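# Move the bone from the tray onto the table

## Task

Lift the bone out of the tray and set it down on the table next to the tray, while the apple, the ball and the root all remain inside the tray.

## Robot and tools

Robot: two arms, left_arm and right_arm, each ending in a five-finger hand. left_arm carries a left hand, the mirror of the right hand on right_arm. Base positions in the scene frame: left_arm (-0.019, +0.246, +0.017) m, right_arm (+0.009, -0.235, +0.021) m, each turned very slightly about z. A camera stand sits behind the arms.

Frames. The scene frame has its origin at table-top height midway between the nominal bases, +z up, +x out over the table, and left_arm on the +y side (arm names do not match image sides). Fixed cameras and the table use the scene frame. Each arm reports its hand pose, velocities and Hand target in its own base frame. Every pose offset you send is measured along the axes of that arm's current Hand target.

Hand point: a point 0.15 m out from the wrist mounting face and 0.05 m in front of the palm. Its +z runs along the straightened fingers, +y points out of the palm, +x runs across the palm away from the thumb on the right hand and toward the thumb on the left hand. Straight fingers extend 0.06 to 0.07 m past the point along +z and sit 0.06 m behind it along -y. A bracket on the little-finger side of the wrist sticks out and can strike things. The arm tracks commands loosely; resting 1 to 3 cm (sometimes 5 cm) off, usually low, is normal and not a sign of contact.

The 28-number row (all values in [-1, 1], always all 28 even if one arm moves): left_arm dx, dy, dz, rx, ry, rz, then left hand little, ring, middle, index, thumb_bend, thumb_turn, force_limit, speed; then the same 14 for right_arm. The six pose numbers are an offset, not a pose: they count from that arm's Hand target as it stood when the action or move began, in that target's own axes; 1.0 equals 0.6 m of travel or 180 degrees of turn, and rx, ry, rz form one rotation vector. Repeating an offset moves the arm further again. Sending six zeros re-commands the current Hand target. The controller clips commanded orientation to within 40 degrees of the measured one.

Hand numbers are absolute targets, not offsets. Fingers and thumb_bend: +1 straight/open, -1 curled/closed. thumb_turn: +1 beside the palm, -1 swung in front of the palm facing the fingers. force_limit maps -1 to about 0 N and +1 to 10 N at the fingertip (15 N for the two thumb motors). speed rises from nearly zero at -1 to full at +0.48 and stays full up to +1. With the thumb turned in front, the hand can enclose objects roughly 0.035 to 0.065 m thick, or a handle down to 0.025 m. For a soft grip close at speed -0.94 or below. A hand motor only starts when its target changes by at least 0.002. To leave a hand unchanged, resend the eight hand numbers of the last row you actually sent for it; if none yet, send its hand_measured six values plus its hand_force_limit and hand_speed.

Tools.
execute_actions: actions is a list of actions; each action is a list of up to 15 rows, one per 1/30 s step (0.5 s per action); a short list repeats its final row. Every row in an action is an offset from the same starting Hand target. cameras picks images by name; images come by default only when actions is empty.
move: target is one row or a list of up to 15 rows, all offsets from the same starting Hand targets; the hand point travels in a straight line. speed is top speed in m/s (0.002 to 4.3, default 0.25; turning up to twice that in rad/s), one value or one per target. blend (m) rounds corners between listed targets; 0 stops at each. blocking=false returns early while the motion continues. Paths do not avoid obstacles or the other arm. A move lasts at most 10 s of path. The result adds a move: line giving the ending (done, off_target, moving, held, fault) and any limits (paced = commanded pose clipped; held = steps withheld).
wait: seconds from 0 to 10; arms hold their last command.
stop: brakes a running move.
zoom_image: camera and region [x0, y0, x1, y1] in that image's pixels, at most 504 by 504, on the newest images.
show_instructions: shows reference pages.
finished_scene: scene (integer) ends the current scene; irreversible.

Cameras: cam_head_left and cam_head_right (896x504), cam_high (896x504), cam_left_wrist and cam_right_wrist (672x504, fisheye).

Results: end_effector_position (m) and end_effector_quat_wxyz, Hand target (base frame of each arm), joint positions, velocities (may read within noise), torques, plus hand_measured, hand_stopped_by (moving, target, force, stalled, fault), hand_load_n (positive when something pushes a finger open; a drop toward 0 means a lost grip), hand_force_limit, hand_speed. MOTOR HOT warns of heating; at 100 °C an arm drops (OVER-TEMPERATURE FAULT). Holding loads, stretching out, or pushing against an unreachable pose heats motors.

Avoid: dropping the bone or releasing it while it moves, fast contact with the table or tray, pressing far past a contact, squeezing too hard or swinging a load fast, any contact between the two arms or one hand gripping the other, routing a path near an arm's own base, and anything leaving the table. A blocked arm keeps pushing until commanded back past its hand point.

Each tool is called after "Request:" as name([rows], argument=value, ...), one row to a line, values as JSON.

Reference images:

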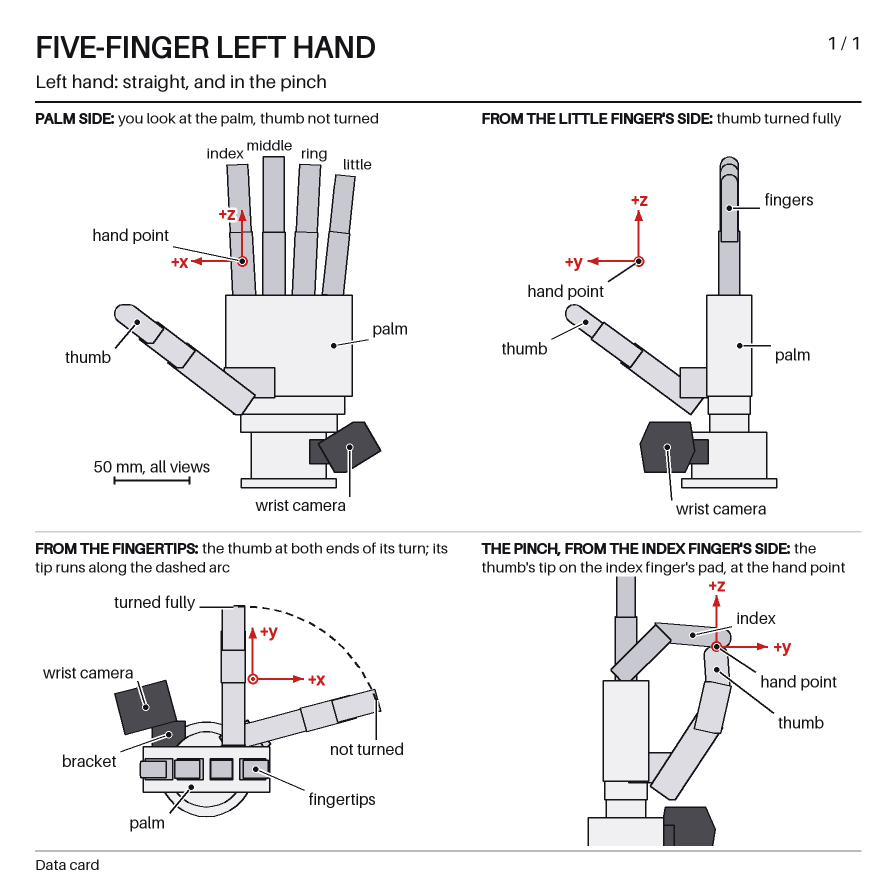

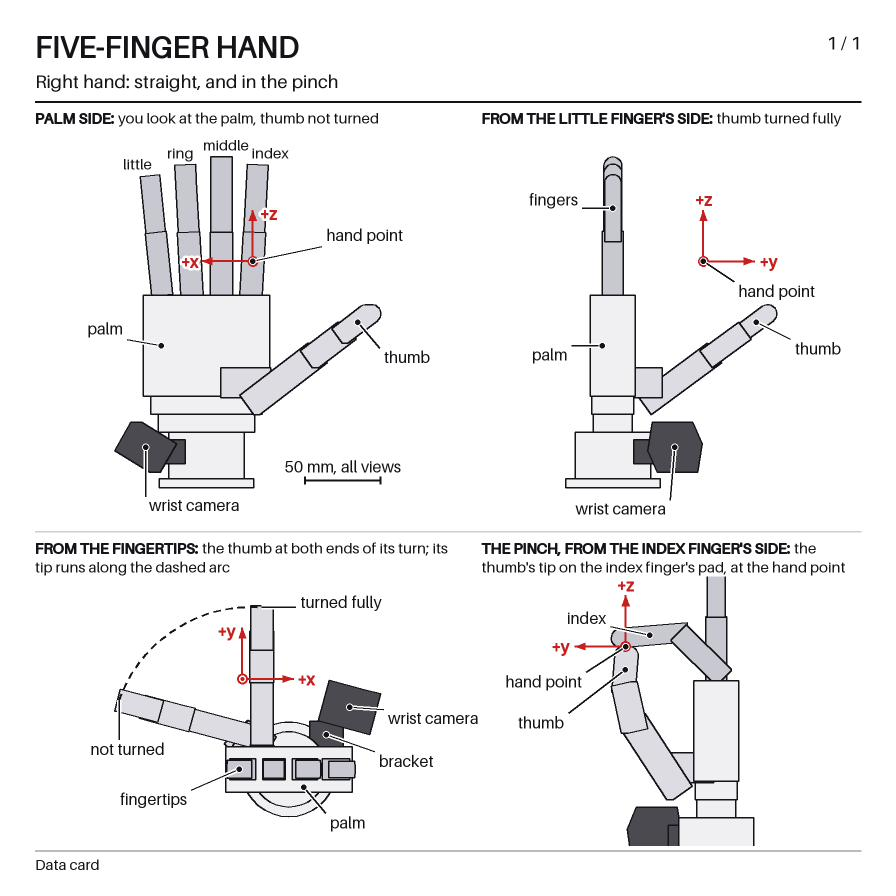

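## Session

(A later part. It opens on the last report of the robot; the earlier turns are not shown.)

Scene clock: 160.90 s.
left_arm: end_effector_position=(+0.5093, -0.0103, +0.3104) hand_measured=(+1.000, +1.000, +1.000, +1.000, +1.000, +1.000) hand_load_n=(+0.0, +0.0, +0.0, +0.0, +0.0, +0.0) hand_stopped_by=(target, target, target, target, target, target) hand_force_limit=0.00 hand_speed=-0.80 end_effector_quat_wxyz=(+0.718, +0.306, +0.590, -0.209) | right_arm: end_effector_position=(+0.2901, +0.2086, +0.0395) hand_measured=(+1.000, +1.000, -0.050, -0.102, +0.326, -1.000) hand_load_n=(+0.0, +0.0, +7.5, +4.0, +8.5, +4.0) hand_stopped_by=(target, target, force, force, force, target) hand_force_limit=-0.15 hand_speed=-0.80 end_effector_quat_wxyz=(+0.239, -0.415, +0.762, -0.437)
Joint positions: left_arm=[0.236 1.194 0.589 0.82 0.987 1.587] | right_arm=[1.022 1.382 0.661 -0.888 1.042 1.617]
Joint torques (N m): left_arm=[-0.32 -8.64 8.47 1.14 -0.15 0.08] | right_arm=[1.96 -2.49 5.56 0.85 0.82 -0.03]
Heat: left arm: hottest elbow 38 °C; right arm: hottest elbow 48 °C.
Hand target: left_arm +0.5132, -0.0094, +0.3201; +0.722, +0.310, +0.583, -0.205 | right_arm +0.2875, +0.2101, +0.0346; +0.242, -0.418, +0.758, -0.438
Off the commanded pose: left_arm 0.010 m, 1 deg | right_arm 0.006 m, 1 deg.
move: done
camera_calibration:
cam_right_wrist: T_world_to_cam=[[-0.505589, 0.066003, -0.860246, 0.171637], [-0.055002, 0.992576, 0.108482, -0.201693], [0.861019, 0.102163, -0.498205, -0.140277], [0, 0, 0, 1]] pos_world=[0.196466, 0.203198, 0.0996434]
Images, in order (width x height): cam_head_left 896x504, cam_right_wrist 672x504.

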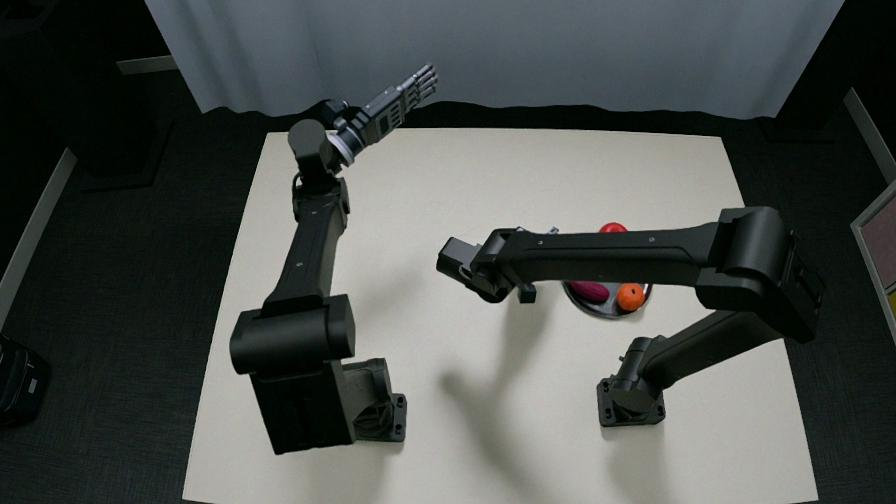

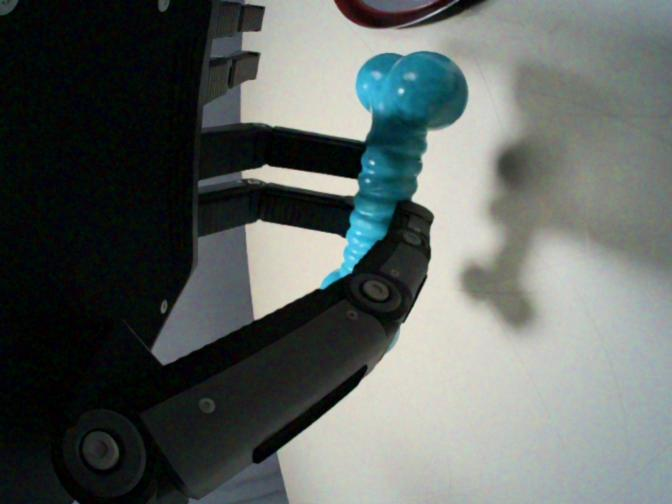

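Request:
move(target=[0,0,0,0,0,0,1,1,1,1,1,1,0,-0.8,0,0.0491,0.0282,0,0,0,1,1,-0.12,-0.16,0.24,-1,-0.15,-0.8], speed=0.06, cameras=["cam_head_left","cam_right_wrist"])

Request:
zoom_image(camera="cam_right_wrist", region=[252, 0, 612, 360])

Scene clock: 165.80 s.
left_arm: end_effector_position=(+0.5093, -0.0103, +0.3104) hand_measured=(+1.000, +1.000, +1.000, +1.000, +1.000, +1.000) hand_load_n=(+0.0, +0.0, +0.0, +0.0, +0.0, +0.0) hand_stopped_by=(target, target, target, target, target, target) hand_force_limit=0.00 hand_speed=-0.80 end_effector_quat_wxyz=(+0.718, +0.306, +0.590, -0.209) | right_arm: end_effector_position=(+0.2909, +0.2099, +0.0062) hand_measured=(+1.000, +1.000, -0.050, -0.102, +0.326, -1.000) hand_load_n=(+0.0, +0.0, +7.5, +4.0, +8.5, +4.0) hand_stopped_by=(target, target, force, force, force, target) hand_force_limit=-0.15 hand_speed=-0.80 end_effector_quat_wxyz=(+0.240, -0.414, +0.762, -0.436)
Joint positions: left_arm=[0.236 1.194 0.589 0.82 0.987 1.587] | right_arm=[1.022 1.467 0.627 -0.766 1.043 1.617]
Joint torques (N m): left_arm=[-0.09 -8.29 8.43 1.2 -0.11 0.04] | right_arm=[2.02 -2.84 4.81 0.83 0.81 -0.02]
Heat: left arm: hottest elbow 38 °C; right arm: hottest elbow 47 °C.
Hand target: left_arm +0.5132, -0.0094, +0.3201; +0.722, +0.310, +0.583, -0.205 | right_arm +0.2874, +0.2101, +0.0006; +0.242, -0.418, +0.758, -0.438
Off the commanded pose: left_arm 0.010 m, 1 deg | right_arm 0.007 m, 1 deg.
move: done
camera_calibration:
cam_right_wrist: T_world_to_cam=[[-0.504127, 0.0677197, -0.860971, 0.142513], [-0.0552856, 0.992346, 0.110425, -0.19914], [0.861858, 0.103267, -0.496524, -0.158184], [0, 0, 0, 1]] pos_world=[0.197167, 0.2043, 0.0661474]
Images, in order (width x height): cam_head_left 896x504, cam_right_wrist 672x504.

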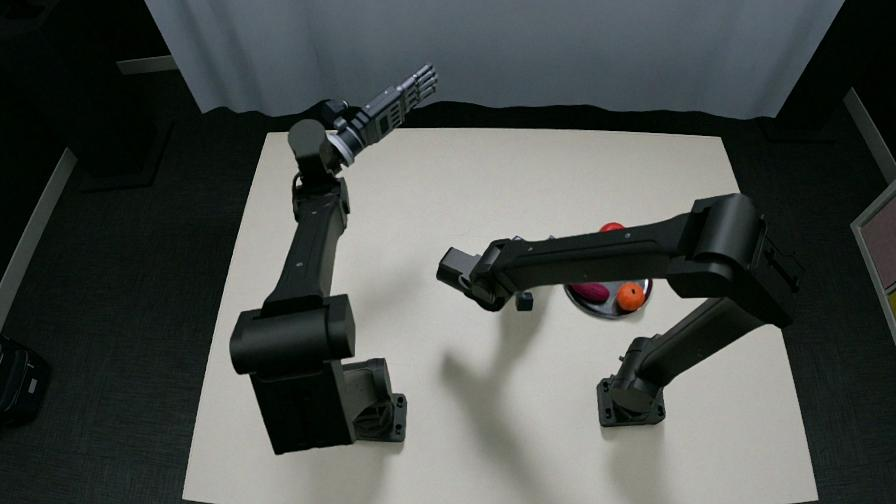

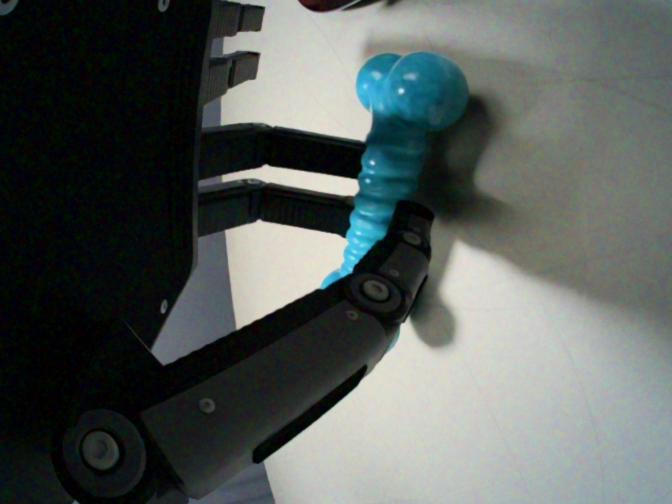

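Scaled by 1.400 from the camera's 672x504 image, which has a finer 960x720 frame.

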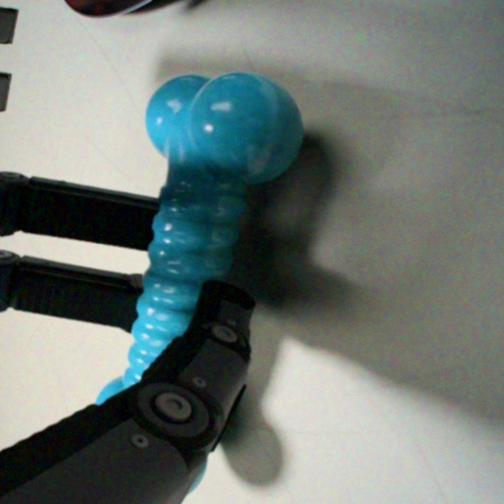

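Request:
move(target=[0,0,0,0,0,0,1,1,1,1,1,1,0,-0.8,0,0.0101,0.0058,0,0,0,1,1,-0.12,-0.16,0.24,-1,-0.15,-0.8], speed=0.04, cameras=["cam_right_wrist"])

Request:
zoom_image(camera="cam_right_wrist", region=[252, 0, 612, 360])

Scene clock: 169.27 s.
left_arm: end_effector_position=(+0.5093, -0.0103, +0.3104) hand_measured=(+1.000, +1.000, +1.000, +1.000, +1.000, +1.000) hand_load_n=(+0.0, +0.0, +0.0, +0.0, +0.0, +0.0) hand_stopped_by=(target, target, target, target, target, target) hand_force_limit=0.00 hand_speed=-0.80 end_effector_quat_wxyz=(+0.718, +0.306, +0.590, -0.209) | right_arm: end_effector_position=(+0.2919, +0.2110, +0.0007) hand_measured=(+1.000, +1.000, -0.050, -0.102, +0.326, -1.000) hand_load_n=(+0.0, +0.0, +7.0, +4.0, +9.0, +4.5) hand_stopped_by=(target, target, force, force, force, target) hand_force_limit=-0.15 hand_speed=-0.80 end_effector_quat_wxyz=(+0.242, -0.413, +0.762, -0.436)
Joint positions: left_arm=[0.236 1.194 0.589 0.82 0.987 1.587] | right_arm=[1.022 1.485 0.624 -0.742 1.045 1.617]
Joint torques (N m): left_arm=[0.03 -8.35 8.51 1.01 -0.15 0] | right_arm=[1.96 -2.78 4.55 0.84 0.75 -0.03]
Heat: left arm: hottest elbow 38 °C; right arm: hottest elbow 46 °C.
Hand target: left_arm +0.5132, -0.0094, +0.3201; +0.722, +0.310, +0.583, -0.205 | right_arm +0.2875, +0.2102, -0.0064; +0.242, -0.418, +0.758, -0.438
Off the commanded pose: left_arm 0.010 m, 1 deg | right_arm 0.009 m, 1 deg.
move: done
camera_calibration:
cam_right_wrist: T_world_to_cam=[[-0.500867, 0.0699969, -0.862689, 0.136854], [-0.0555257, 0.992073, 0.112732, -0.199485], [0.863742, 0.104365, -0.493009, -0.162667], [0, 0, 0, 1]] pos_world=[0.197971, 0.205301, 0.0603544]
Images, in order (width x height): cam_right_wrist 672x504.

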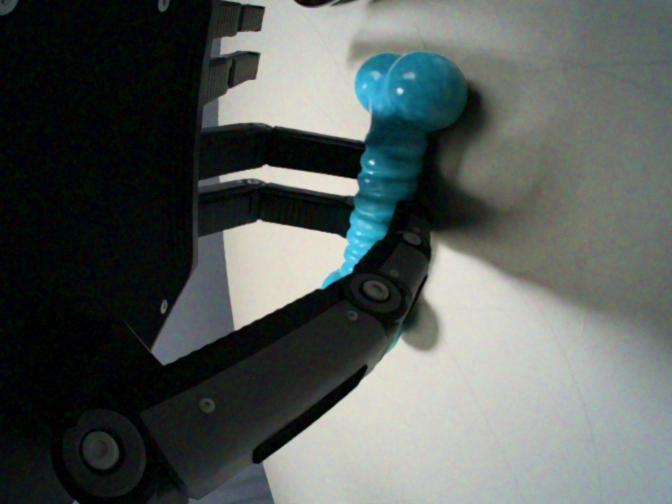

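Scaled by 1.400 from the camera's 672x504 image, which has a finer 960x720 frame.

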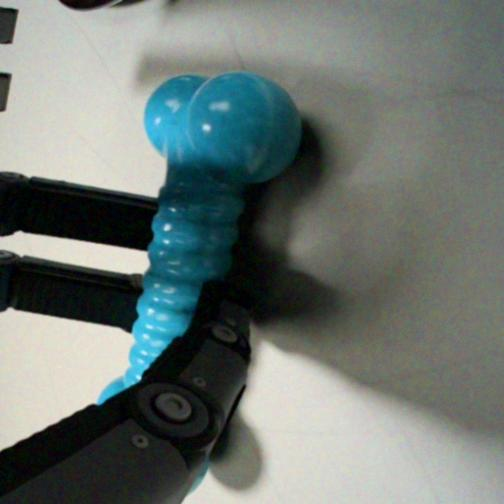

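Request:
move([
  [0,0,0,0,0,0,1,1,1,1,1,1,0,-0.8,0,0.0043,0.0025,0,0,0,1,1,-0.12,-0.16,0.24,-1,-0.15,-0.8],
  [0,0,0,0,0,0,1,1,1,1,1,1,0,-0.8,0,0.0043,0.0025,0,0,0,1,1,0.4,0.4,0.5,-1,-0.15,-0.8],
  [0,0,0,0,0,0,1,1,1,1,1,1,0,-0.8,-0.0088,-0.0258,0.0013,0,0,0,1,1,0.5,0.5,0.7,-1,-0.15,-0.3],
  [0,0,0,0,0,0,1,1,1,1,1,1,0,-0.8,-0.0137,-0.1982,-0.0893,0,0,0,1,1,0.5,0.5,0.7,-1,-0.15,-0.3],
], speed=0.1, cameras=["cam_head_left","cam_head_right","cam_high","cam_right_wrist"])

Request:
zoom_image(camera="cam_head_left", region=[480, 180, 680, 340])

Scene clock: 185.23 s.
left_arm: end_effector_position=(+0.5093, -0.0103, +0.3104) hand_measured=(+1.000, +1.000, +1.000, +1.000, +1.000, +1.000) hand_load_n=(+0.0, +0.0, +0.0, +0.0, +0.0, +0.0) hand_stopped_by=(target, target, target, target, target, target) hand_force_limit=0.00 hand_speed=-0.80 end_effector_quat_wxyz=(+0.718, +0.306, +0.590, -0.209) | right_arm: end_effector_position=(+0.2897, +0.1980, +0.1026) hand_measured=(+1.000, +1.000, +0.500, +0.500, +0.700, -1.000) hand_load_n=(+0.0, +0.0, +0.0, -0.5, +0.0, +0.0) hand_stopped_by=(target, target, target, target, target, target) hand_force_limit=-0.15 hand_speed=-0.30 end_effector_quat_wxyz=(+0.228, -0.431, +0.751, -0.445)
Joint positions: left_arm=[0.236 1.194 0.589 0.82 0.987 1.587] | right_arm=[1.004 1.238 0.737 -1.086 1.047 1.542]
Joint torques (N m): left_arm=[-0.67 -9.41 8.54 1.06 -0.13 -0.01] | right_arm=[0.03 -2.96 10.76 -0.08 0.68 -0.14]
Heat: left arm: hottest elbow 38 °C; right arm: hottest elbow 44 °C.
Hand target: left_arm +0.5132, -0.0094, +0.3201; +0.722, +0.310, +0.583, -0.205 | right_arm +0.3027, +0.2101, +0.1235; +0.242, -0.418, +0.758, -0.438
Off the commanded pose: left_arm 0.010 m, 1 deg | right_arm 0.027 m, 3 deg.
move: off_target (right_arm); target 2's new numbers were sent with right_arm's hand 0.011 m and 1 deg from that target
camera_calibration:
cam_right_wrist: T_world_to_cam=[[-0.523277, 0.0223652, -0.851869, 0.239315], [-0.0732905, 0.99477, 0.0711371, -0.189338], [0.849005, 0.0996583, -0.518901, -0.101271], [0, 0, 0, 1]] pos_world=[0.197331, 0.193088, 0.164784]
Images, in order (width x height): cam_head_left 896x504, cam_head_right 896x504, cam_high 896x504, cam_right_wrist 672x504.

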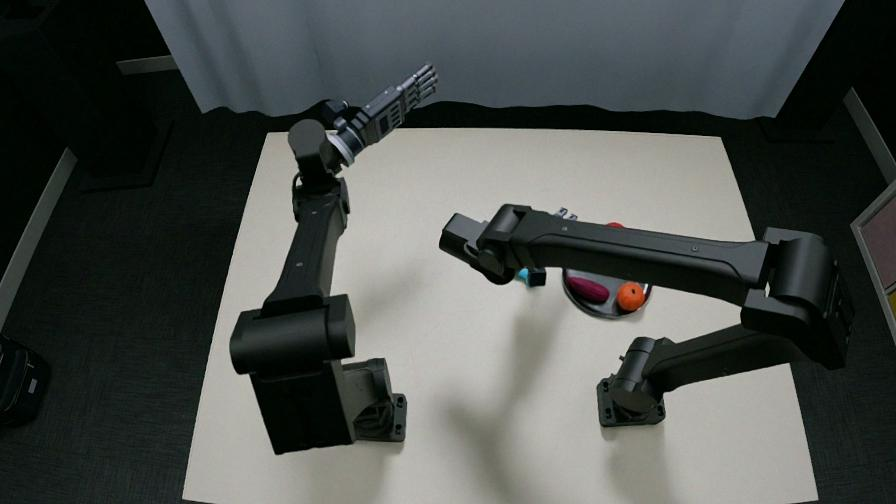

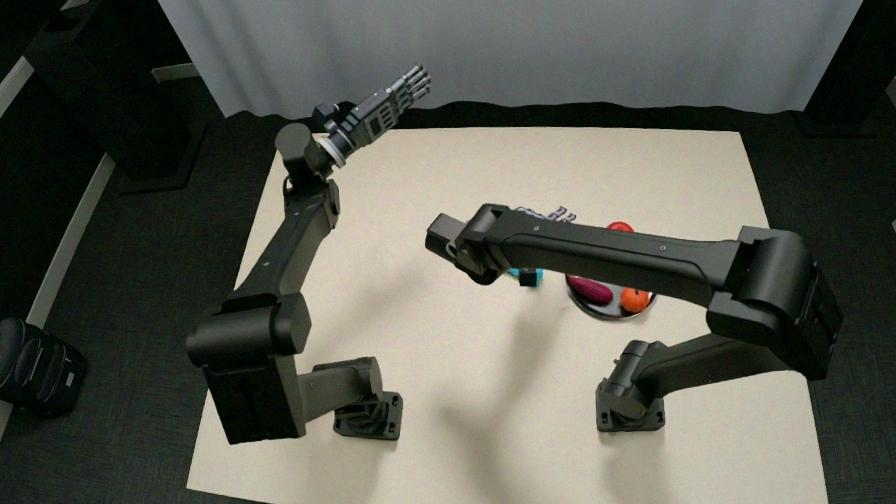

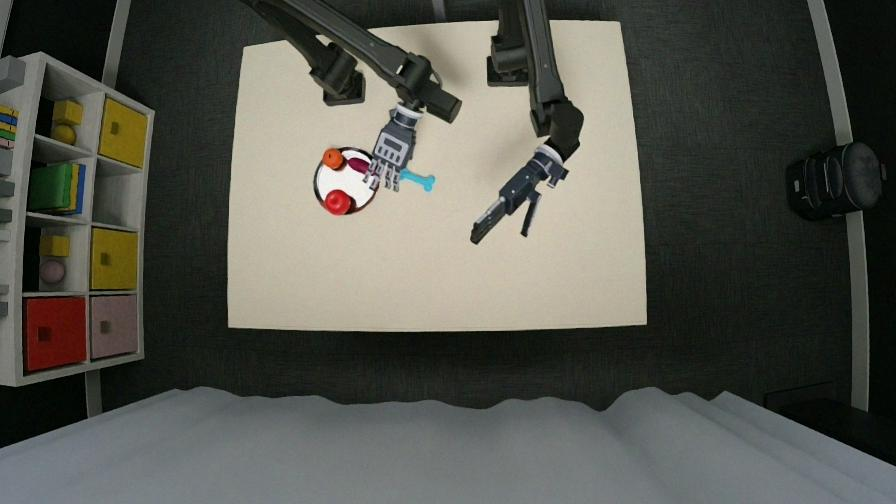

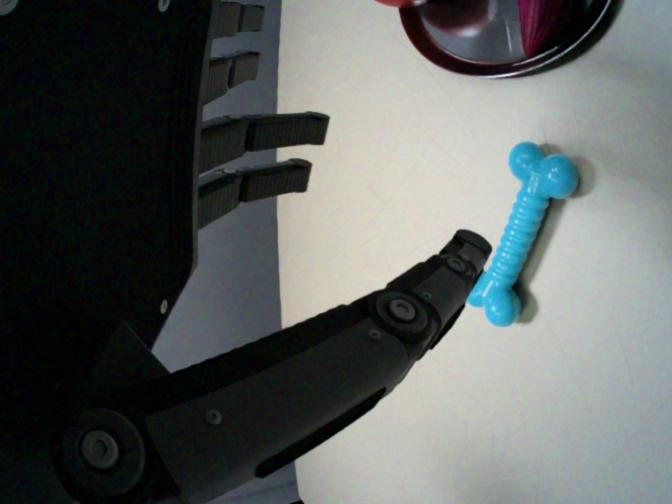

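Scaled by 2.520 from the camera's 896x504 image, which has a finer 1280x720 frame.

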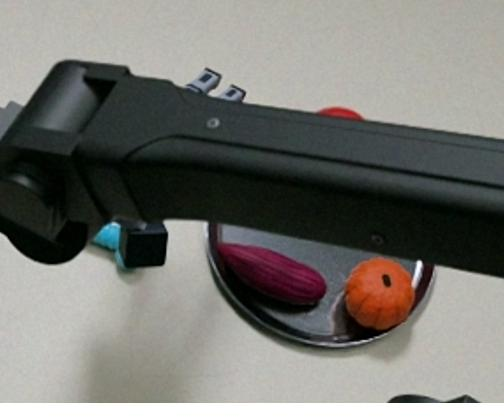

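Request:
finished_scene(scene=3)

The scene is finished: the task was done.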